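# Place the foil pouch inside the upright open carton

## Task

Get the foil pouch down inside the open carton so that no part of it sticks up past the carton's rim. The carton has to stay upright at its original spot, and when finished the robot may be in contact with neither the pouch nor the carton.

## Robot and tools

Robot: two arms, left_arm and right_arm. left_arm has a left hand and right_arm a right hand, each with five fingers. Base positions in the scene frame: left_arm at (+0.021, +0.263, +0.032) m and right_arm at (-0.041, -0.223, +0.020) m, both almost unrotated. A camera stand sits behind the arms.

Frames: the scene frame has its origin at table height, halfway between the arms. +z is up, +x points out over the table, and left_arm is on the +y side. Image left and right do not match arm names. Every hand pose, Hand target and move offset is given in that arm's own base frame. Fixed cameras and the table use the scene frame.

Hand point: a spot tied to the palm, 0.15 m out from the wrist face. Its +z runs along the straight fingers, +y comes out of the palm, and +x goes across the palm. On the right hand +x points away from the thumb; on the left hand it points toward the thumb. The finger centre lines sit 0.06 m behind the point along -y, and straight fingers reach 0.06 to 0.07 m past it along +z. A wrist bracket on the little-finger side can strike objects. With the thumb turned in front of the palm, the hand can enclose things roughly 0.035 to 0.065 m thick, or a handle down to about 0.025 m.

The 28-number row (all values -1 to 1), used by execute_actions and move: left_arm dx, dy, dz, rx, ry, rz; left hand little, ring, middle, index, thumb_bend, thumb_turn; left force_limit, speed; then the same fourteen for right_arm. Every row must hold all 28 numbers, even when one arm stays still.
- dx..rz are offsets, not poses. They count from that arm's Hand target as it stood when the action or move began, along that arm's base axes. 1.0 equals 0.6 m of travel or 180 degrees. rx, ry, rz together form one rotation vector, turning about the Hand target's position. Every row of an action counts from the same starting point, not from the row before. All zeros asks for the current Hand target again.
- The six finger and thumb numbers are absolute targets: +1 open or straight, -1 closed; thumb_turn -1 places the thumb opposite the fingers and +1 beside the palm.
- force_limit: -1 is about 0 N, +1 is 10 N at the fingertip (15 N for the two thumb motors). speed: almost zero at -1, rising to full at +0.48 and above. For a soft grip, close with speed at -0.94 or below.
- To leave a hand unchanged, repeat the eight hand numbers from the last row you actually sent for it; if none has been sent yet, use its hand_measured values followed by hand_force_limit and hand_speed.

Tools:
- execute_actions: actions is a list of actions; each action is a list of up to 15 rows, one per 1/30 s step, and a short action keeps its final row for the rest of the 15 steps. cameras chooses which images come back (names, ["all"] or []). An empty actions list returns images by default.
- move: target is one row, or a list of up to 15 rows, all offsets counted from the same Hand targets. speed is top path speed in m/s (0.002 to 4.3, default 0.25; turning up to twice that in rad/s), one value or one per target. blend is in metres, rounding corners at intermediate targets (0 means stop at each). blocking=false returns early while the motion continues. Paths are straight, end together, and do not avoid obstacles or the other arm. Hand numbers of later targets are sent only when the arms arrive and rest there.
- wait: seconds, 0 to 10; the arms hold their last command.
- stop: brakes a running move.
- zoom_image: camera (cam_high, cam_left_wrist or cam_right_wrist) and region [x0, y0, x1, y1] in pixels, at most 504 by 504, taken from the newest image of that camera.
- show_instructions: shows the reference pages.
- finished_scene: scene is the current scene's number; it closes the scene for good.

Results: end_effector_position (m) and end_effector_quat_wxyz per arm in its base frame; Hand target, the pose that the next offsets start from; joint positions, velocities and torques; hand_measured, hand_stopped_by (moving, target, force, stalled, fault) and hand_load_n, six values each in motor order. A lost grip shows as hand_load_n dropping to about 0. The move: line says how a move ended (done, off_target, moving, held, fault) and which limits acted (paced: pose clipped; held: steps withheld). Neither done nor off_target tells you whether anything is in contact.

Cameras: cam_high, fixed, 672x504; cam_left_wrist and cam_right_wrist, fisheye, 616x616, on the wrists.

Cautions: the arm tracks poses loosely and may rest 1 to 5 cm off, usually low; send the missing distance as a new offset. Orientation is clipped to 40 degrees from the measured one per step. Avoid routing a path close to an arm's own base. Fast moves hit harder, and a target set deep past a contact presses harder. To end a push, command back past the hand point. Keep the arms and hands from pressing on each other. Release nothing while it is moving, avoid slamming or dropping, and never let anything leave the table. Holding loads, stretching out or pushing at unreachable poses heats motors; a MOTOR HOT line warns, and at 100 °C that arm goes limp for a while.

Each tool is called as name(argument=value, ...), one argument or row to a line, values as JSON.

Reference images:

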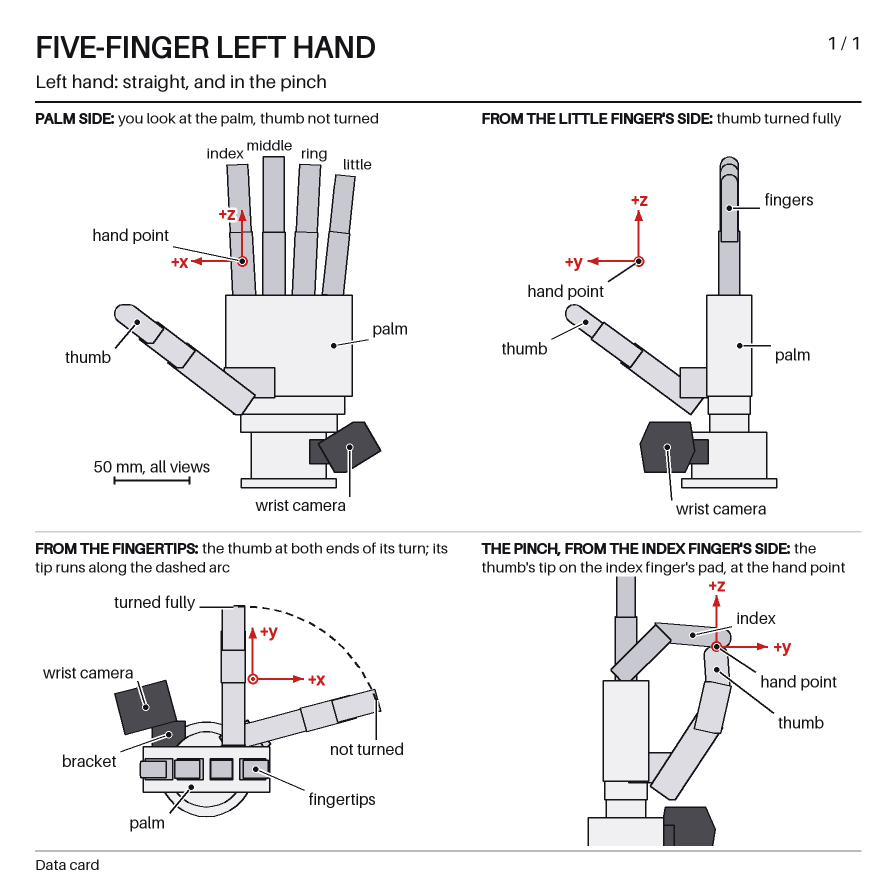

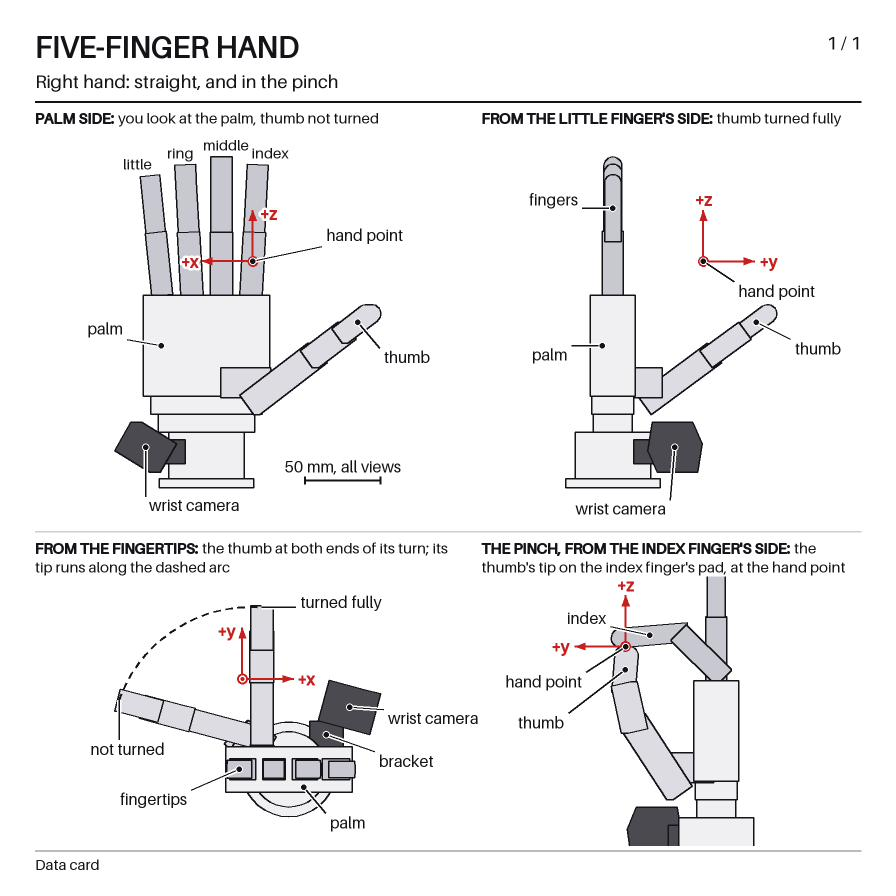

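## Session

execute_actions(
  actions=[],
)

Scene clock: 0.00 s.
left_arm: end_effector_position=(+0.5737, -0.0708, +0.1997) hand_measured=(+1.000, +1.000, +1.000, +1.000, +1.000, +1.000) hand_load_n=(+0.0, +0.0, +0.0, +0.0, +0.0, +0.0) hand_stopped_by=(target, target, target, target, target, target) hand_force_limit=0.00 hand_speed=-0.80 end_effector_quat_wxyz=(+0.212, +0.737, -0.561, +0.312) | right_arm: end_effector_position=(+0.5432, +0.0171, +0.3201) hand_measured=(+1.000, +1.000, +1.000, +1.000, +1.000, +1.000) hand_load_n=(+0.0, +0.0, +0.0, +0.0, +0.0, +0.0) hand_stopped_by=(target, target, target, target, target, target) hand_force_limit=0.00 hand_speed=-0.80 end_effector_quat_wxyz=(+0.145, +0.611, -0.633, +0.454)
Joint positions: left_arm=[0.164 1.889 1.688 -1.214 0.761 -0.168] | right_arm=[0.287 1.715 1.843 -1.442 0.971 0.186]
Joint velocities: within noise
Joint torques (N m): no reading
Heat: left arm: hottest shoulder 29 °C; right arm: hottest wrist roll 28 °C.
Hand target: left_arm +0.5801, -0.0698, +0.2091; +0.202, +0.733, -0.564, +0.321 | right_arm +0.5466, +0.0180, +0.3358; +0.129, +0.603, -0.638, +0.462

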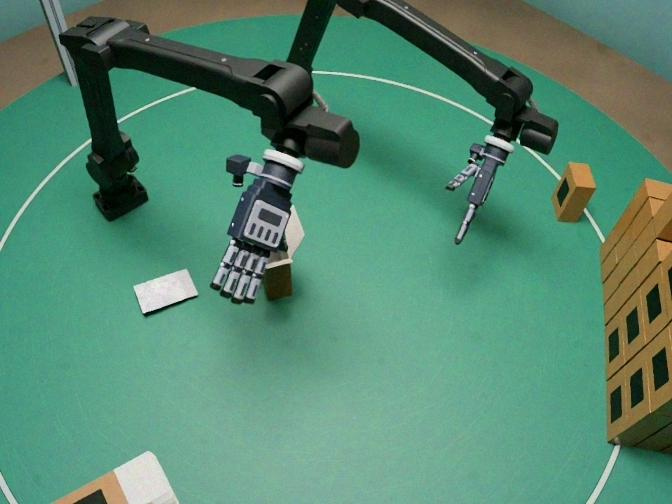

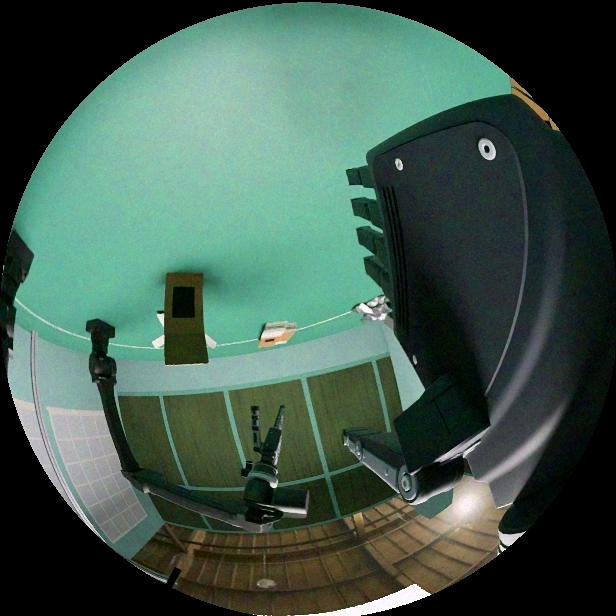

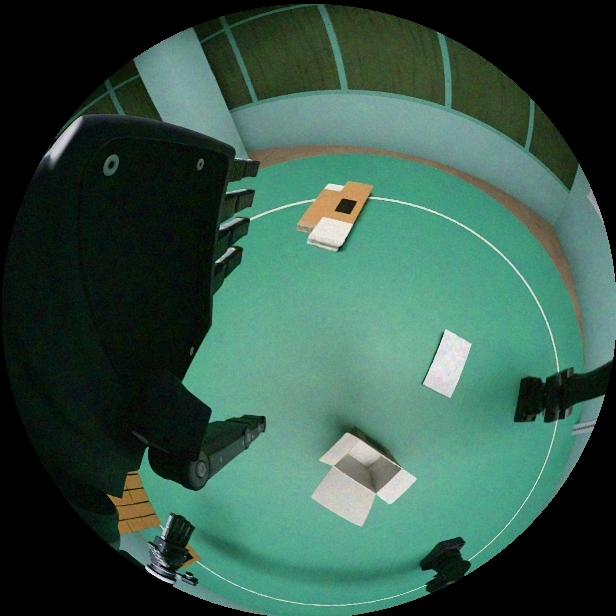

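zoom_image(
  camera="cam_right_wrist",
  region=[280, 150, 500, 540],
)

zoom_image(
  camera="cam_high",
  region=[100, 200, 350, 340],
)

zoom_image(
  camera="cam_left_wrist",
  region=[80, 230, 440, 400],
)

Scaled by 1.292 from the camera's 616x616 image, which has a finer 880x880 frame.

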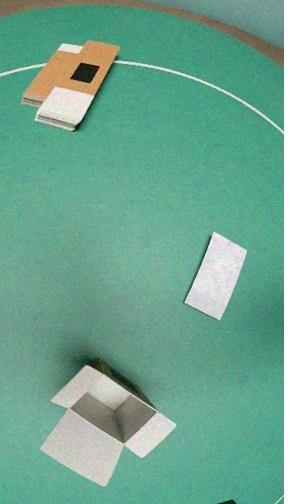

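Scaled by 2.016 from the camera's 672x504 image, which has a finer 960x720 frame.

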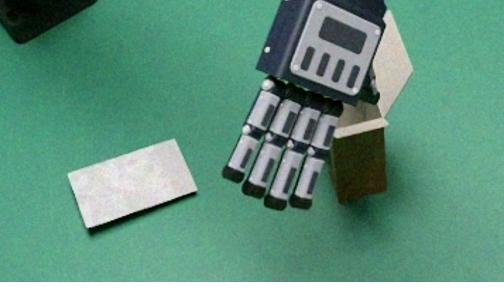

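Scaled by 1.400 from the camera's 616x616 image, which has a finer 880x880 frame.

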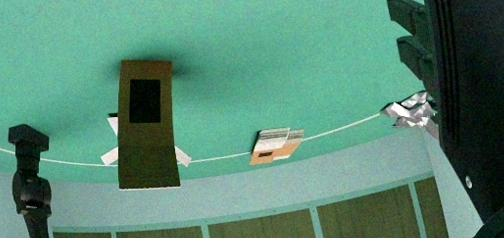

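move(
  target=[0,0,0,0,0,0,1,1,1,1,1,1,0,-0.8,-0.361,-0.13,-0.193,0.2299,-0.1208,0.0415,1,1,1,1,1,-1,-0.5,0.2],
  cameras=["all"],
)

Scene clock: 35.97 s.
left_arm: end_effector_position=(+0.5737, -0.0708, +0.1997) hand_measured=(+1.000, +1.000, +1.000, +1.000, +1.000, +1.000) hand_load_n=(+0.0, +0.0, +0.0, +0.0, +0.0, +0.0) hand_stopped_by=(target, target, target, target, target, target) hand_force_limit=0.00 hand_speed=-0.80 end_effector_quat_wxyz=(+0.212, +0.737, -0.561, +0.312) | right_arm: end_effector_position=(+0.3263, -0.0529, +0.2125) hand_measured=(+1.000, +1.000, +1.000, +1.000, +1.000, -1.000) hand_load_n=(+0.0, +0.0, +0.0, +0.0, +0.0, +0.0) hand_stopped_by=(target, target, target, target, target, target) hand_force_limit=-0.50 hand_speed=0.20 end_effector_quat_wxyz=(+0.235, -0.556, +0.737, -0.305)
Joint positions: left_arm=[0.164 1.889 1.688 -1.214 0.761 -0.168] | right_arm=[-0.249 0.773 0.773 -0.781 0.013 0.024]
Joint torques (N m): left_arm=[-0.73 -14.86 9.02 0.46 0.75 -0.02] | right_arm=[-0.09 -1.9 7.98 2.3 -0.06 -0.13]
Heat: left arm: hottest elbow 31 °C; right arm: hottest elbow 30 °C.
Hand target: left_arm +0.5801, -0.0698, +0.2091; +0.202, +0.733, -0.564, +0.321 | right_arm +0.3300, -0.0600, +0.2199; +0.240, -0.552, +0.732, -0.319
Off the commanded pose: left_arm 0.011 m, 2 deg | right_arm 0.011 m, 2 deg.
move: off_target (left_arm, right_arm)
camera_calibration:
cam_right_wrist: T_world_to_cam=[[-0.713441, -0.0614091, -0.69802, 0.37715], [-0.303236, 0.925102, 0.228548, 0.0969319], [0.631704, 0.37472, -0.678627, 0.0771686], [0, 0, 0, 1]] pos_world=[0.249719, -0.0954281, 0.293473]

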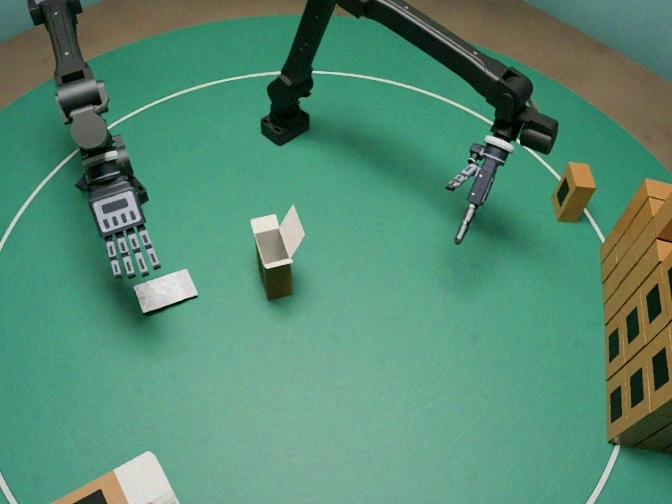

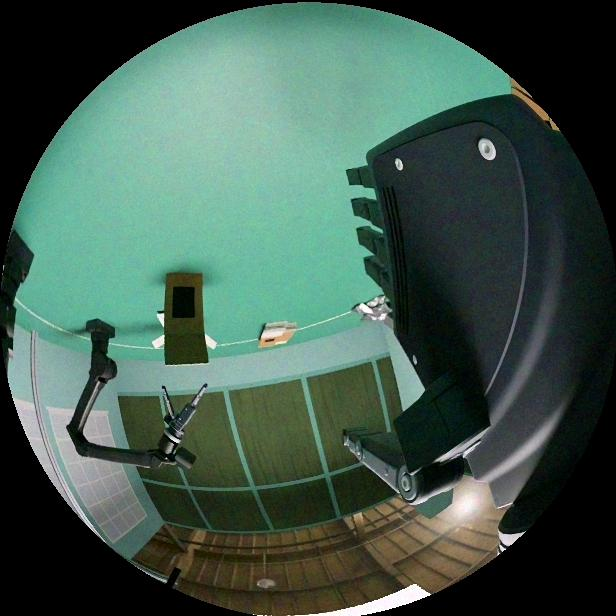

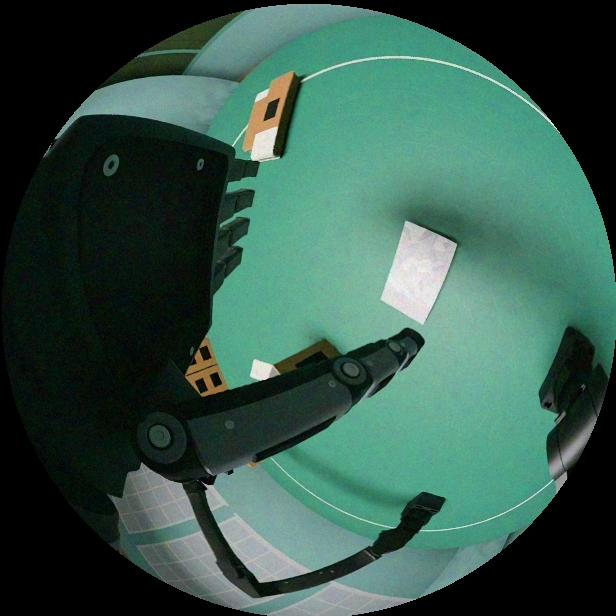

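zoom_image(
  camera="cam_high",
  region=[90, 180, 340, 330],
)

zoom_image(
  camera="cam_right_wrist",
  region=[220, 180, 500, 420],
)

zoom_image(
  camera="cam_high",
  region=[230, 190, 330, 310],
)

Scaled by 2.016 from the camera's 672x504 image, which has a finer 960x720 frame.

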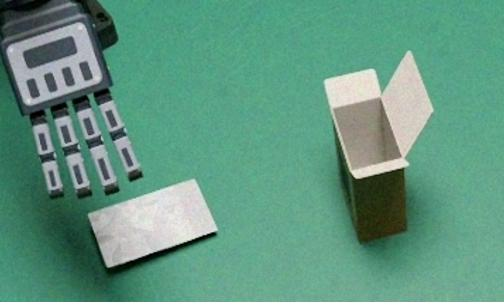

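Scaled by 1.800 from the camera's 616x616 image, which has a finer 880x880 frame.

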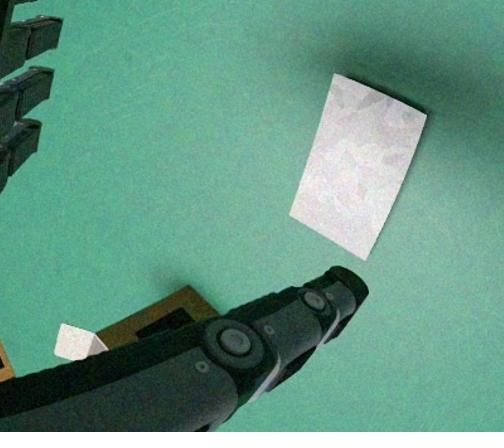

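Scaled by 4.200 from the camera's 672x504 image, which has a finer 960x720 frame.

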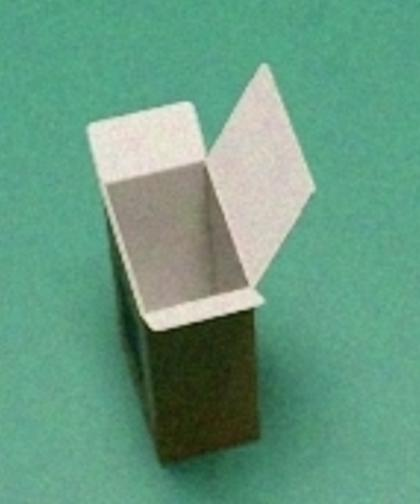

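zoom_image(
  camera="cam_high",
  region=[125, 255, 205, 325],
)

zoom_image(
  camera="cam_right_wrist",
  region=[360, 200, 480, 350],
)

Scaled by 6.300 from the camera's 672x504 image, which has a finer 960x720 frame.

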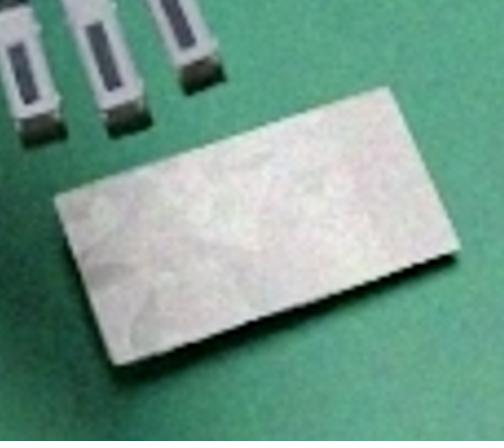

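Scaled by 3.360 from the camera's 616x616 image, which has a finer 880x880 frame.

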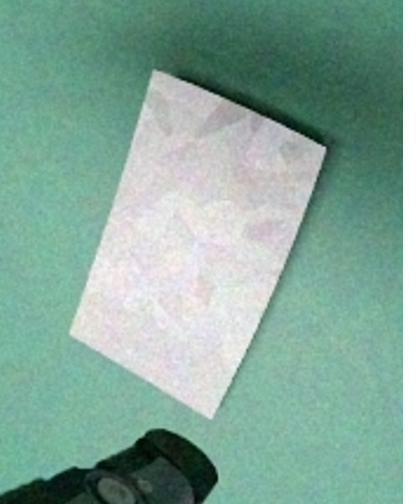

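move(
  target=[0,0,0,0,0,0,1,1,1,1,1,1,0,-0.8,-0.035,-0.05,-0.2533,-0.0081,-0.0283,0,1,1,1,0.5,1,-1,-0.5,0.2],
  cameras=["all"],
)

zoom_image(
  camera="cam_right_wrist",
  region=[200, 120, 500, 420],
)

zoom_image(
  camera="cam_high",
  region=[60, 180, 260, 350],
)

Scene clock: 110.70 s.
left_arm: end_effector_position=(+0.5737, -0.0708, +0.1997) hand_measured=(+1.000, +1.000, +1.000, +1.000, +1.000, +1.000) hand_load_n=(+0.5, +0.0, +0.0, +0.0, +0.0, +0.0) hand_stopped_by=(target, target, target, target, target, target) hand_force_limit=0.00 hand_speed=-0.80 end_effector_quat_wxyz=(+0.212, +0.737, -0.561, +0.312) | right_arm: end_effector_position=(+0.3053, -0.0821, +0.0643) hand_measured=(+1.000, +1.000, +1.000, +0.500, +1.000, -1.000) hand_load_n=(+0.0, +0.0, +0.0, +0.0, +0.0, +0.0) hand_stopped_by=(target, target, target, target, target, target) hand_force_limit=-0.50 hand_speed=0.20 end_effector_quat_wxyz=(+0.265, -0.542, +0.720, -0.342)
Joint positions: left_arm=[0.164 1.889 1.688 -1.214 0.761 -0.168] | right_arm=[-0.415 0.792 0.335 -0.224 -0.117 -0.08]
Joint torques (N m): left_arm=[-0.73 -14.86 9.03 0.47 0.75 -0.02] | right_arm=[-0.03 -0.21 7.28 2.45 -0.14 -0.15]
Heat: left arm: hottest elbow 33 °C; right arm: hottest elbow 30 °C.
Hand target: left_arm +0.5801, -0.0698, +0.2091; +0.202, +0.733, -0.564, +0.321 | right_arm +0.3091, -0.0900, +0.0680; +0.265, -0.541, +0.716, -0.352
Off the commanded pose: left_arm 0.011 m, 2 deg | right_arm 0.009 m, 1 deg.
move: off_target (left_arm)
camera_calibration:
cam_right_wrist: T_world_to_cam=[[-0.639121, -0.0792201, -0.765016, 0.237206], [-0.323898, 0.929897, 0.174302, 0.161656], [0.697578, 0.359187, -0.619976, -0.0242546], [0, 0, 0, 1]] pos_world=[0.220883, -0.12282, 0.138252]

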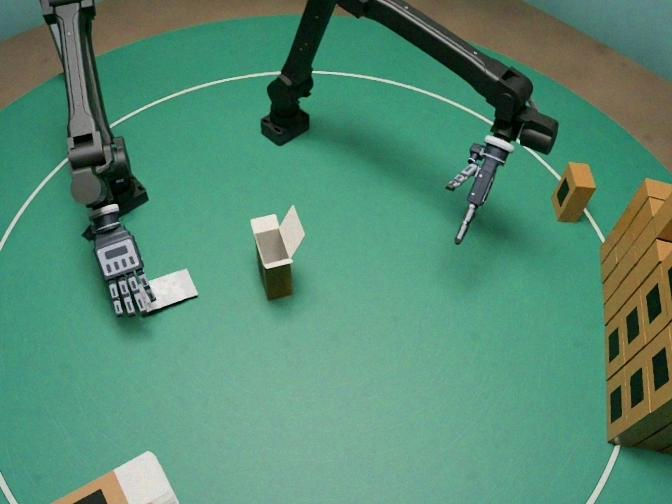

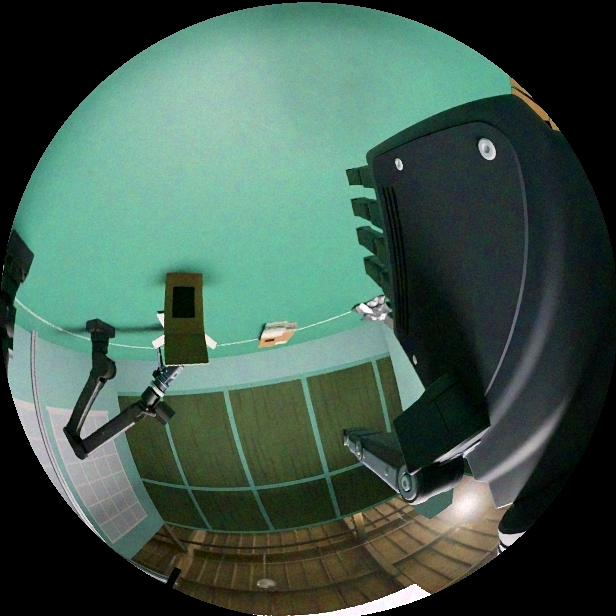

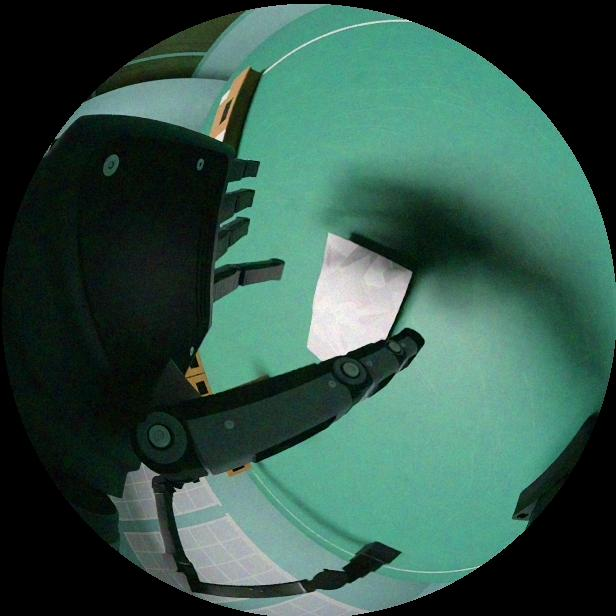

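Scaled by 1.680 from the camera's 616x616 image, which has a finer 880x880 frame.

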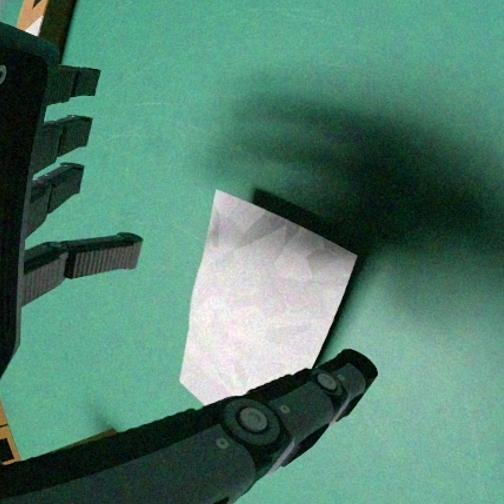

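Scaled by 2.520 from the camera's 672x504 image, which has a finer 960x720 frame.

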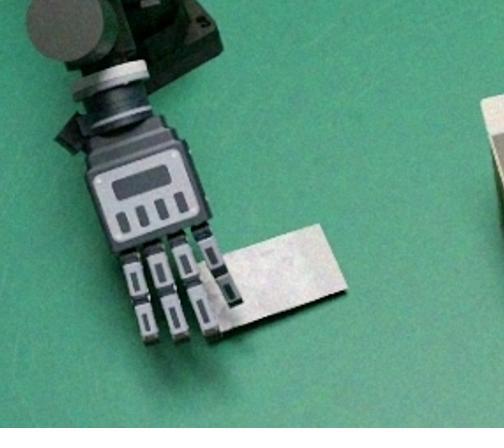

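move(
  target=[0,0,0,0,0,0,1,1,1,1,1,1,0,-0.8,0.032,-0.022,-0.0233,0,0,0,1,1,1,0.5,1,-1,-0.5,0.2],
  cameras=["cam_high","cam_right_wrist"],
)

zoom_image(
  camera="cam_right_wrist",
  region=[200, 120, 500, 420],
)

zoom_image(
  camera="cam_high",
  region=[80, 220, 230, 330],
)

Scene clock: 127.30 s.
left_arm: end_effector_position=(+0.5737, -0.0708, +0.1997) hand_measured=(+1.000, +1.000, +1.000, +1.000, +1.000, +1.000) hand_load_n=(+0.0, +0.0, +0.0, +0.0, +0.0, +0.0) hand_stopped_by=(target, target, target, target, target, target) hand_force_limit=0.00 hand_speed=-0.80 end_effector_quat_wxyz=(+0.212, +0.737, -0.561, +0.312) | right_arm: end_effector_position=(+0.3180, -0.0922, +0.0432) hand_measured=(+1.000, +1.000, +1.000, +0.500, +1.000, -1.000) hand_load_n=(+0.0, +0.0, +0.0, +0.0, +0.0, +0.0) hand_stopped_by=(target, target, target, target, target, target) hand_force_limit=-0.50 hand_speed=0.20 end_effector_quat_wxyz=(+0.262, -0.544, +0.723, -0.335)
Joint positions: left_arm=[0.164 1.889 1.688 -1.214 0.761 -0.168] | right_arm=[-0.434 0.929 0.335 -0.104 -0.131 -0.091]
Joint torques (N m): left_arm=[-0.67 -14.8 9.02 0.47 0.75 -0.02] | right_arm=[0.03 -1.38 7.92 2.45 -0.15 -0.14]
Heat: left arm: hottest elbow 34 °C; right arm: hottest elbow 30 °C.
Hand target: left_arm +0.5801, -0.0698, +0.2091; +0.202, +0.733, -0.564, +0.321 | right_arm +0.3284, -0.1032, +0.0541; +0.265, -0.541, +0.716, -0.352
Off the commanded pose: left_arm 0.011 m, 2 deg | right_arm 0.019 m, 2 deg.
move: off_target (left_arm, right_arm)
camera_calibration:
cam_right_wrist: T_world_to_cam=[[-0.650056, -0.0735835, -0.756315, 0.231915], [-0.320633, 0.92892, 0.185209, 0.177208], [0.688928, 0.362896, -0.627443, -0.0392049], [0, 0, 0, 1]] pos_world=[0.234586, -0.13332, 0.117982]
Images, in order (width x height): cam_high 672x504, cam_right_wrist 616x616.

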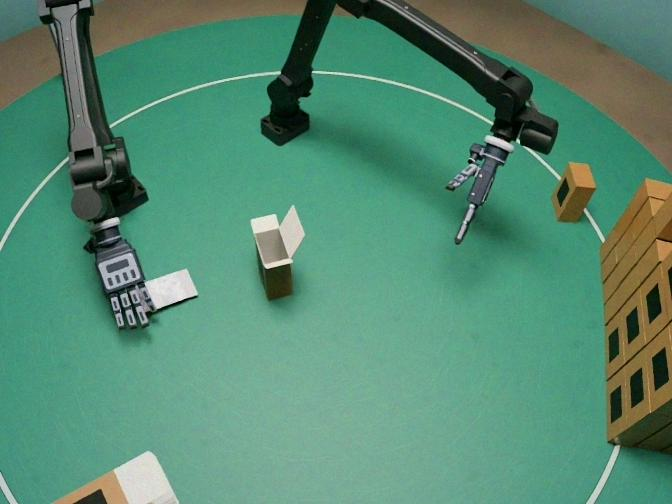

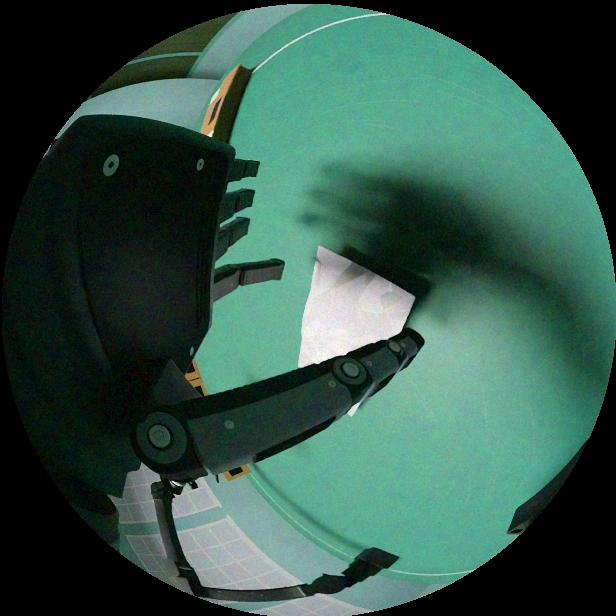

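Scaled by 1.680 from the camera's 616x616 image, which has a finer 880x880 frame.

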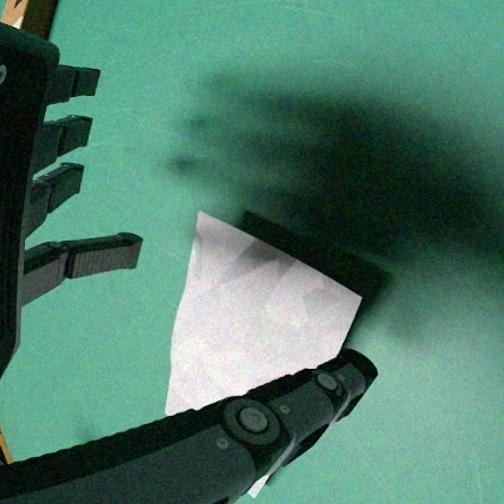

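Scaled by 3.360 from the camera's 672x504 image, which has a finer 960x720 frame.

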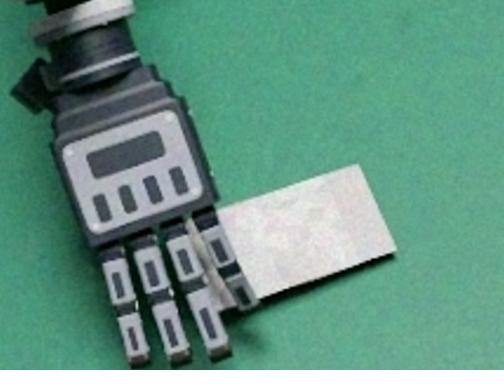

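move(
  target=[0,0,0,0,0,0,1,1,1,1,1,1,0,-0.8,0,0,-0.02,0,0,0,1,1,1,0.5,1,-1,-0.5,0.2],
  speed=0.05,
)

move(
  target=[0,0,0,0,0,0,1,1,1,1,1,1,0,-0.8,0,0,-0.0133,0,0,0,1,1,1,0.5,1,-1,-0.5,0.2],
  speed=0.05,
  cameras=["cam_high","cam_right_wrist"],
)

zoom_image(
  camera="cam_right_wrist",
  region=[200, 120, 500, 420],
)

Scene clock: 148.57 s.
left_arm: end_effector_position=(+0.5737, -0.0708, +0.1997) hand_measured=(+1.000, +1.000, +1.000, +1.000, +1.000, +1.000) hand_load_n=(+0.0, +0.0, +0.0, +0.0, +0.0, +0.0) hand_stopped_by=(target, target, target, target, target, target) hand_force_limit=0.00 hand_speed=-0.80 end_effector_quat_wxyz=(+0.212, +0.737, -0.561, +0.312) | right_arm: end_effector_position=(+0.3249, -0.0954, +0.0390) hand_measured=(+1.000, +1.000, +1.000, +0.500, +1.000, -1.000) hand_load_n=(+0.0, +0.0, +0.0, +0.0, +0.0, +0.0) hand_stopped_by=(target, target, target, target, target, target) hand_force_limit=-0.50 hand_speed=0.20 end_effector_quat_wxyz=(+0.265, -0.542, +0.720, -0.342)
Joint positions: left_arm=[0.164 1.889 1.688 -1.214 0.761 -0.168] | right_arm=[-0.434 0.968 0.331 -0.045 -0.131 -0.091]
Joint torques (N m): left_arm=[-0.67 -14.8 9.03 0.46 0.75 -0.02] | right_arm=[0.03 -1.55 6.56 2.41 -0.15 -0.14]
Heat: left arm: hottest elbow 34 °C; right arm: hottest elbow 31 °C.
Hand target: left_arm +0.5801, -0.0698, +0.2091; +0.202, +0.733, -0.564, +0.321 | right_arm +0.3283, -0.1032, +0.0419; +0.265, -0.541, +0.716, -0.352
Off the commanded pose: left_arm 0.011 m, 2 deg | right_arm 0.009 m, 1 deg.
move: off_target (left_arm)

Scene clock: 149.53 s.
left_arm: end_effector_position=(+0.5737, -0.0708, +0.1997) hand_measured=(+1.000, +1.000, +1.000, +1.000, +1.000, +1.000) hand_load_n=(+0.0, +0.0, +0.0, +0.0, +0.0, +0.0) hand_stopped_by=(target, target, target, target, target, target) hand_force_limit=0.00 hand_speed=-0.80 end_effector_quat_wxyz=(+0.212, +0.737, -0.561, +0.312) | right_arm: end_effector_position=(+0.3251, -0.0955, +0.0312) hand_measured=(+1.000, +1.000, +1.000, +0.500, +1.000, -1.000) hand_load_n=(+0.0, +0.0, +0.0, +0.0, +0.0, +0.0) hand_stopped_by=(target, target, target, target, target, target) hand_force_limit=-0.50 hand_speed=0.20 end_effector_quat_wxyz=(+0.266, -0.542, +0.720, -0.342)
Joint positions: left_arm=[0.164 1.889 1.688 -1.214 0.761 -0.168] | right_arm=[-0.434 0.994 0.318 -0.006 -0.131 -0.091]
Joint torques (N m): left_arm=[-0.73 -14.8 9.03 0.47 0.76 -0.02] | right_arm=[0.03 -1.67 6.37 2.48 -0.15 -0.14]
Heat: left arm: hottest elbow 34 °C; right arm: hottest elbow 31 °C.
Hand target: left_arm +0.5801, -0.0698, +0.2091; +0.202, +0.733, -0.564, +0.321 | right_arm +0.3283, -0.1032, +0.0339; +0.265, -0.541, +0.716, -0.352
Off the commanded pose: left_arm 0.011 m, 2 deg | right_arm 0.009 m, 1 deg.
move: off_target (left_arm)
camera_calibration:
cam_right_wrist: T_world_to_cam=[[-0.638506, -0.0793413, -0.765516, 0.223231], [-0.323593, 0.930154, 0.173499, 0.186236], [0.698282, 0.358496, -0.619583, -0.0541089], [0, 0, 0, 1]] pos_world=[0.240582, -0.136119, 0.10505]
Images, in order (width x height): cam_high 672x504, cam_right_wrist 616x616.

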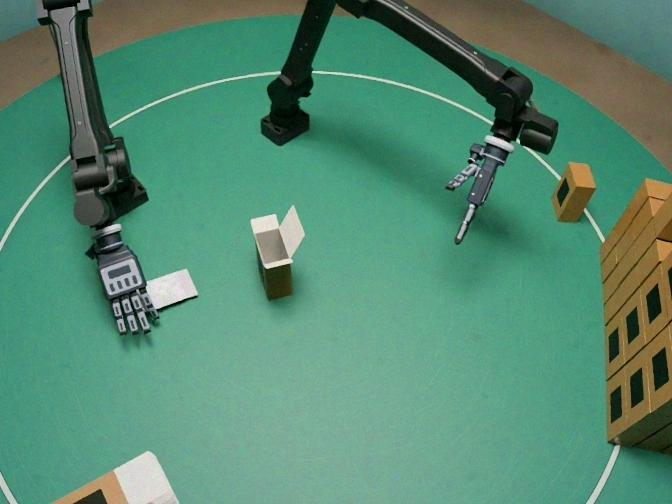

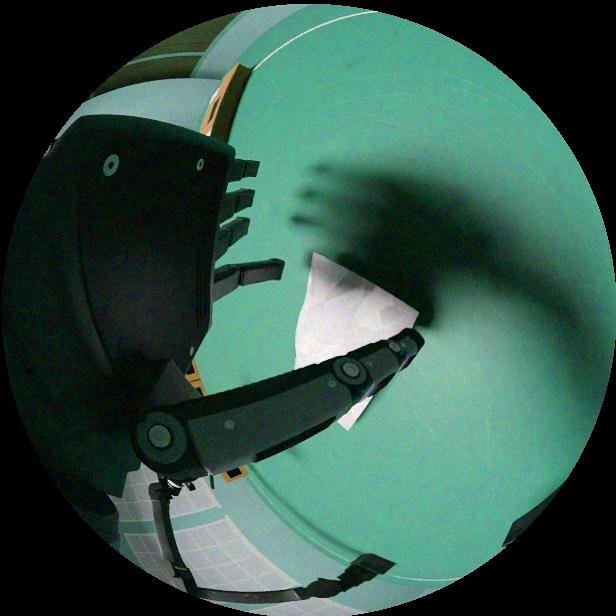

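Scaled by 1.680 from the camera's 616x616 image, which has a finer 880x880 frame.

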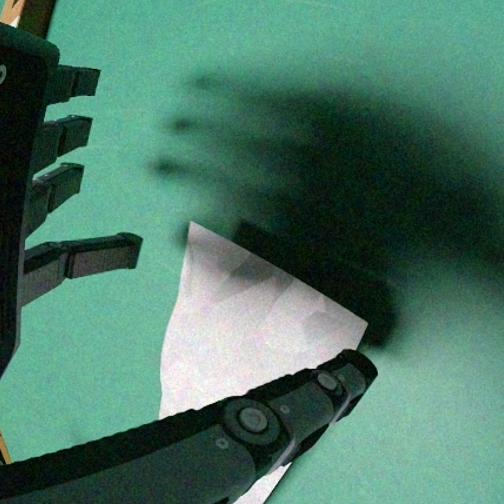

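move(
  target=[
    [0,0,0,0,0,0,1,1,1,1,1,1,0,-0.8,-0.02,0.0058,0.0133,0,0,0,1,1,1,0.5,1,-1,-0.5,0.2],
    [0,0,0,0,0,0,1,1,1,1,1,1,0,-0.8,-0.02,0.0058,-0.0067,0,0,0,1,1,1,0.5,1,-1,-0.5,0.2],
  ],
  speed=0.08,
  cameras=["cam_high","cam_right_wrist"],
)

zoom_image(
  camera="cam_right_wrist",
  region=[200, 120, 500, 420],
)

zoom_image(
  camera="cam_high",
  region=[80, 220, 230, 350],
)

Scene clock: 158.57 s.
left_arm: end_effector_position=(+0.5737, -0.0708, +0.1997) hand_measured=(+1.000, +1.000, +1.000, +1.000, +1.000, +1.000) hand_load_n=(+0.0, +0.0, +0.0, +0.0, +0.0, +0.0) hand_stopped_by=(target, target, target, target, target, target) hand_force_limit=0.00 hand_speed=-0.80 end_effector_quat_wxyz=(+0.212, +0.737, -0.561, +0.312) | right_arm: end_effector_position=(+0.3127, -0.0915, +0.0265) hand_measured=(+1.000, +1.000, +1.000, +0.500, +1.000, -1.000) hand_load_n=(+0.0, +0.0, +0.0, +0.0, +0.0, +0.0) hand_stopped_by=(target, target, target, target, target, target) hand_force_limit=-0.50 hand_speed=0.20 end_effector_quat_wxyz=(+0.265, -0.543, +0.720, -0.341)
Joint positions: left_arm=[0.164 1.889 1.688 -1.214 0.761 -0.168] | right_arm=[-0.442 0.955 0.284 -0.014 -0.138 -0.097]
Joint torques (N m): left_arm=[-0.67 -14.86 9.02 0.47 0.76 -0.02] | right_arm=[-0.09 -1.26 6.49 2.48 -0.15 -0.15]
Heat: left arm: hottest elbow 34 °C; right arm: hottest elbow 31 °C.
Hand target: left_arm +0.5801, -0.0698, +0.2091; +0.202, +0.733, -0.564, +0.321 | right_arm +0.3163, -0.0997, +0.0300; +0.265, -0.541, +0.716, -0.352
Off the commanded pose: left_arm 0.011 m, 2 deg | right_arm 0.010 m, 1 deg.
move: off_target (left_arm)
camera_calibration:
cam_right_wrist: T_world_to_cam=[[-0.639606, -0.0789399, -0.764639, 0.212308], [-0.324214, 0.929613, 0.175228, 0.179342], [0.696986, 0.359983, -0.62018, -0.0492756], [0, 0, 0, 1]] pos_world=[0.228283, -0.132221, 0.100353]
Images, in order (width x height): cam_high 672x504, cam_right_wrist 616x616.

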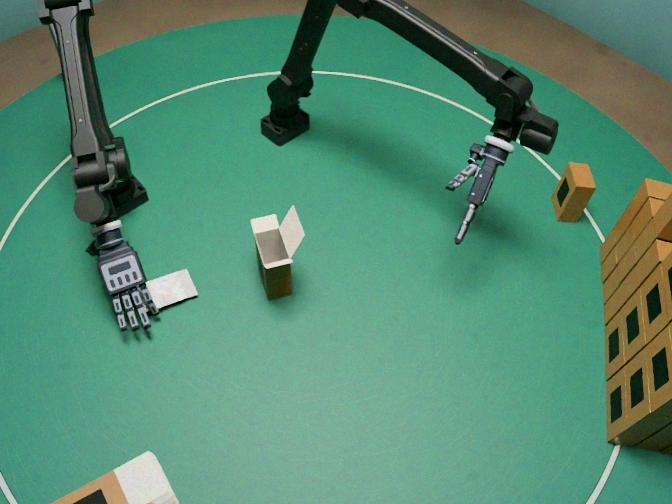

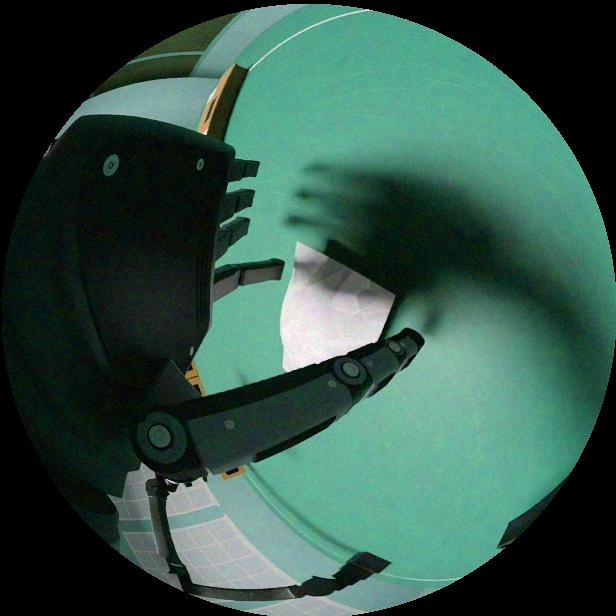

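Scaled by 1.680 from the camera's 616x616 image, which has a finer 880x880 frame.

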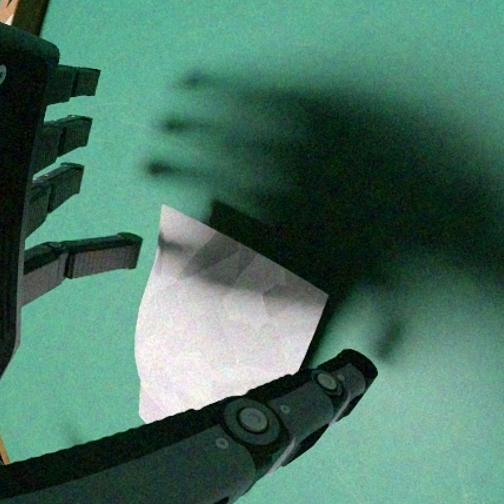

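Scaled by 3.360 from the camera's 672x504 image, which has a finer 960x720 frame.

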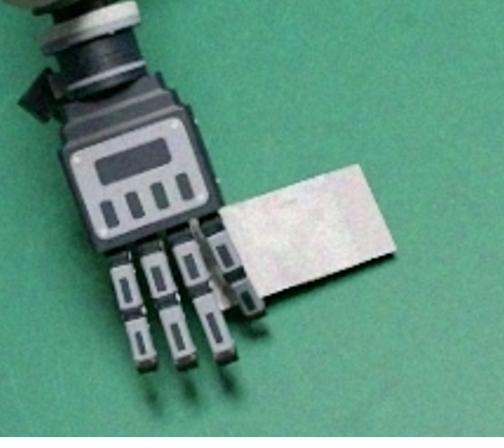

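move(
  target=[0,0,0,0,0,0,1,1,1,1,1,1,0,-0.8,0,0,-0.0083,0,0,0,1,1,1,0.5,1,-1,-0.5,0.2],
  speed=0.03,
)

Scene clock: 163.87 s.
left_arm: end_effector_position=(+0.5737, -0.0708, +0.1997) hand_measured=(+1.000, +1.000, +1.000, +1.000, +1.000, +1.000) hand_load_n=(+0.0, +0.0, +0.0, +0.0, +0.0, +0.0) hand_stopped_by=(target, target, target, target, target, target) hand_force_limit=0.00 hand_speed=-0.80 end_effector_quat_wxyz=(+0.212, +0.737, -0.561, +0.312) | right_arm: end_effector_position=(+0.3132, -0.0917, +0.0222) hand_measured=(+1.000, +1.000, +1.000, +0.500, +1.000, -1.000) hand_load_n=(+0.0, +0.0, +0.0, +0.0, +0.0, +0.0) hand_stopped_by=(target, target, target, target, target, target) hand_force_limit=-0.50 hand_speed=0.20 end_effector_quat_wxyz=(+0.266, -0.542, +0.720, -0.342)
Joint positions: left_arm=[0.164 1.889 1.688 -1.214 0.761 -0.168] | right_arm=[-0.442 0.973 0.277 0.013 -0.138 -0.097]
Joint torques (N m): left_arm=[-0.73 -14.8 9.02 0.47 0.75 -0.02] | right_arm=[-0.09 -1.26 6.3 2.41 -0.15 -0.14]
Heat: left arm: hottest elbow 34 °C; right arm: hottest elbow 30 °C.
Hand target: left_arm +0.5801, -0.0698, +0.2091; +0.202, +0.733, -0.564, +0.321 | right_arm +0.3162, -0.0996, +0.0249; +0.265, -0.541, +0.716, -0.352
Off the commanded pose: left_arm 0.011 m, 2 deg | right_arm 0.009 m, 1 deg.
move: off_target (left_arm)

move(
  target=[0,0,0,0,0,0,1,1,1,1,1,1,0,-0.8,0,0,-0.0083,0,0,0,1,1,1,0.5,1,-1,-0.5,0.2],
  speed=0.03,
  cameras=["cam_high","cam_right_wrist"],
)

zoom_image(
  camera="cam_right_wrist",
  region=[200, 120, 500, 420],
)

Scene clock: 166.67 s.
left_arm: end_effector_position=(+0.5737, -0.0708, +0.1997) hand_measured=(+1.000, +1.000, +1.000, +1.000, +1.000, +1.000) hand_load_n=(+0.0, +0.0, +0.0, +0.0, +0.0, +0.0) hand_stopped_by=(target, target, target, target, target, target) hand_force_limit=0.00 hand_speed=-0.80 end_effector_quat_wxyz=(+0.212, +0.737, -0.561, +0.312) | right_arm: end_effector_position=(+0.3134, -0.0918, +0.0175) hand_measured=(+1.000, +1.000, +1.000, +0.500, +1.000, -1.000) hand_load_n=(+0.0, +0.0, +0.0, +0.0, +0.0, +0.0) hand_stopped_by=(target, target, target, target, target, target) hand_force_limit=-0.50 hand_speed=0.20 end_effector_quat_wxyz=(+0.266, -0.542, +0.720, -0.342)
Joint positions: left_arm=[0.164 1.889 1.688 -1.214 0.761 -0.168] | right_arm=[-0.442 0.992 0.27 0.04 -0.138 -0.097]
Joint torques (N m): left_arm=[-0.67 -14.8 9.02 0.47 0.75 -0.02] | right_arm=[-0.09 -1.32 6.16 2.5 -0.15 -0.14]
Heat: left arm: hottest elbow 34 °C; right arm: hottest elbow 31 °C.
Hand target: left_arm +0.5801, -0.0698, +0.2091; +0.202, +0.733, -0.564, +0.321 | right_arm +0.3162, -0.0996, +0.0200; +0.265, -0.541, +0.716, -0.352
Off the commanded pose: left_arm 0.011 m, 2 deg | right_arm 0.009 m, 1 deg.
move: off_target (left_arm)
camera_calibration:
cam_right_wrist: T_world_to_cam=[[-0.638018, -0.0796722, -0.765889, 0.205304], [-0.324582, 0.929777, 0.17367, 0.181533], [0.698269, 0.359398, -0.619074, -0.0556701], [0, 0, 0, 1]] pos_world=[0.228783, -0.132421, 0.0912489]
Images, in order (width x height): cam_high 672x504, cam_right_wrist 616x616.

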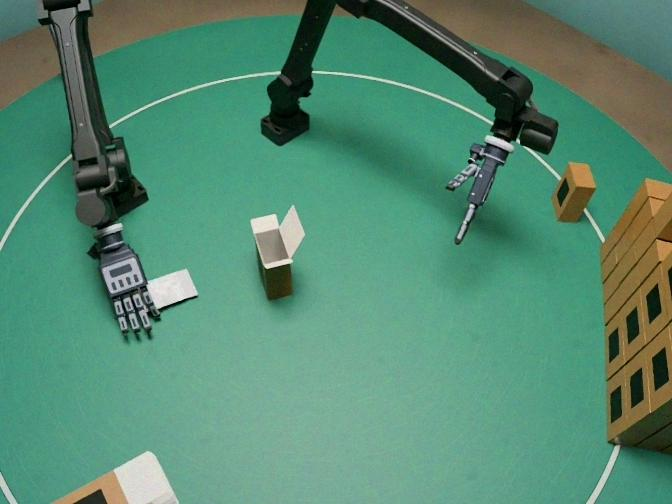

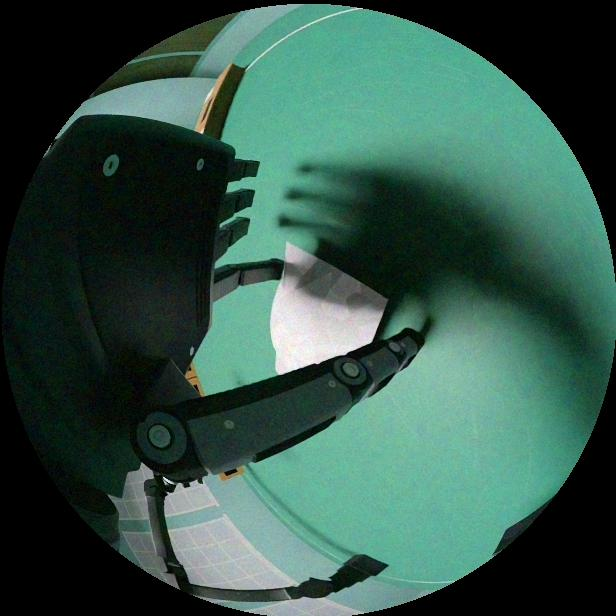

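Scaled by 1.680 from the camera's 616x616 image, which has a finer 880x880 frame.

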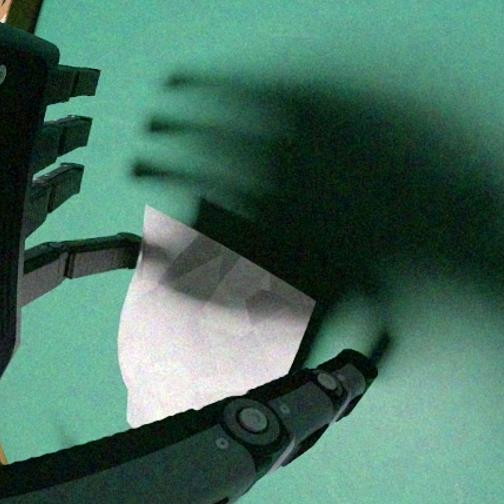

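move(
  target=[0,0,0,0,0,0,1,1,1,1,1,1,0,-0.8,0.0067,-0.0017,-0.0067,0,0,0,1,1,1,0.6,1,-1,-0.5,0.2],
  speed=0.03,
  cameras=["cam_right_wrist"],
)

zoom_image(
  camera="cam_right_wrist",
  region=[220, 200, 460, 400],
)

Scene clock: 174.53 s.
left_arm: end_effector_position=(+0.5737, -0.0708, +0.1997) hand_measured=(+1.000, +1.000, +1.000, +1.000, +1.000, +1.000) hand_load_n=(+0.0, +0.0, +0.0, +0.0, +0.0, +0.0) hand_stopped_by=(target, target, target, target, target, target) hand_force_limit=0.00 hand_speed=-0.80 end_effector_quat_wxyz=(+0.212, +0.737, -0.561, +0.312) | right_arm: end_effector_position=(+0.3160, -0.0930, +0.0124) hand_measured=(+1.000, +1.000, +1.000, +0.600, +1.000, -1.000) hand_load_n=(+0.0, +0.0, +0.0, +0.0, +0.0, +0.0) hand_stopped_by=(target, target, target, target, target, target) hand_force_limit=-0.50 hand_speed=0.20 end_effector_quat_wxyz=(+0.265, -0.543, +0.720, -0.341)
Joint positions: left_arm=[0.164 1.889 1.688 -1.214 0.761 -0.168] | right_arm=[-0.442 1.026 0.27 0.072 -0.138 -0.097]
Joint torques (N m): left_arm=[-0.73 -14.8 9.02 0.46 0.75 -0.02] | right_arm=[0.21 -1.49 6.16 2.5 -0.04 -0.11]
Heat: left arm: hottest elbow 34 °C; right arm: hottest elbow 30 °C.
Hand target: left_arm +0.5801, -0.0698, +0.2091; +0.202, +0.733, -0.564, +0.321 | right_arm +0.3202, -0.1007, +0.0159; +0.265, -0.541, +0.716, -0.352
Off the commanded pose: left_arm 0.011 m, 2 deg | right_arm 0.009 m, 1 deg.
move: off_target (left_arm)
camera_calibration:
cam_right_wrist: T_world_to_cam=[[-0.639685, -0.07938, -0.764527, 0.203537], [-0.324471, 0.929572, 0.174971, 0.18443], [0.696794, 0.359993, -0.62039, -0.0596178], [0, 0, 0, 1]] pos_world=[0.231583, -0.133822, 0.0863537]
Images, in order (width x height): cam_right_wrist 616x616.

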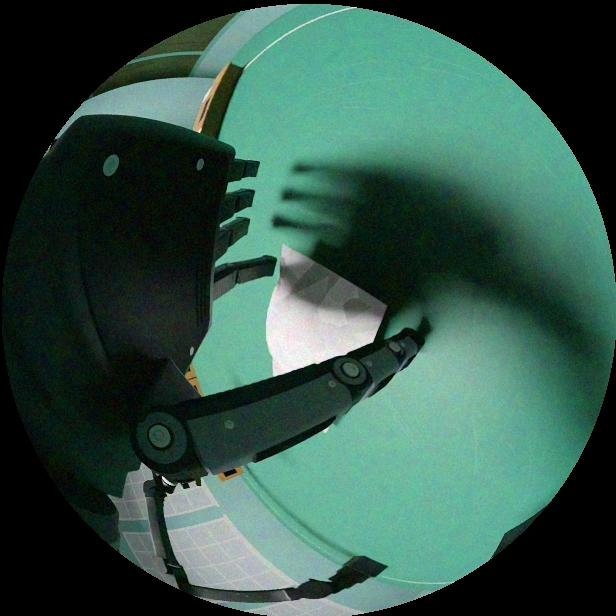

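Scaled by 2.100 from the camera's 616x616 image, which has a finer 880x880 frame.

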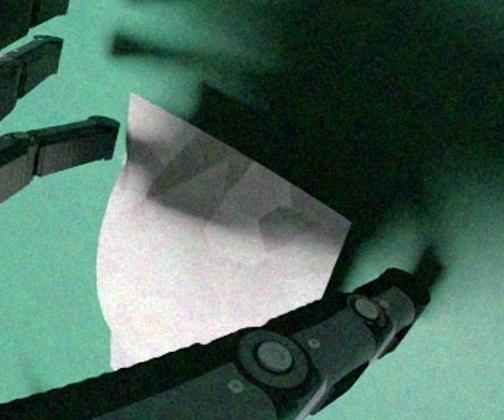

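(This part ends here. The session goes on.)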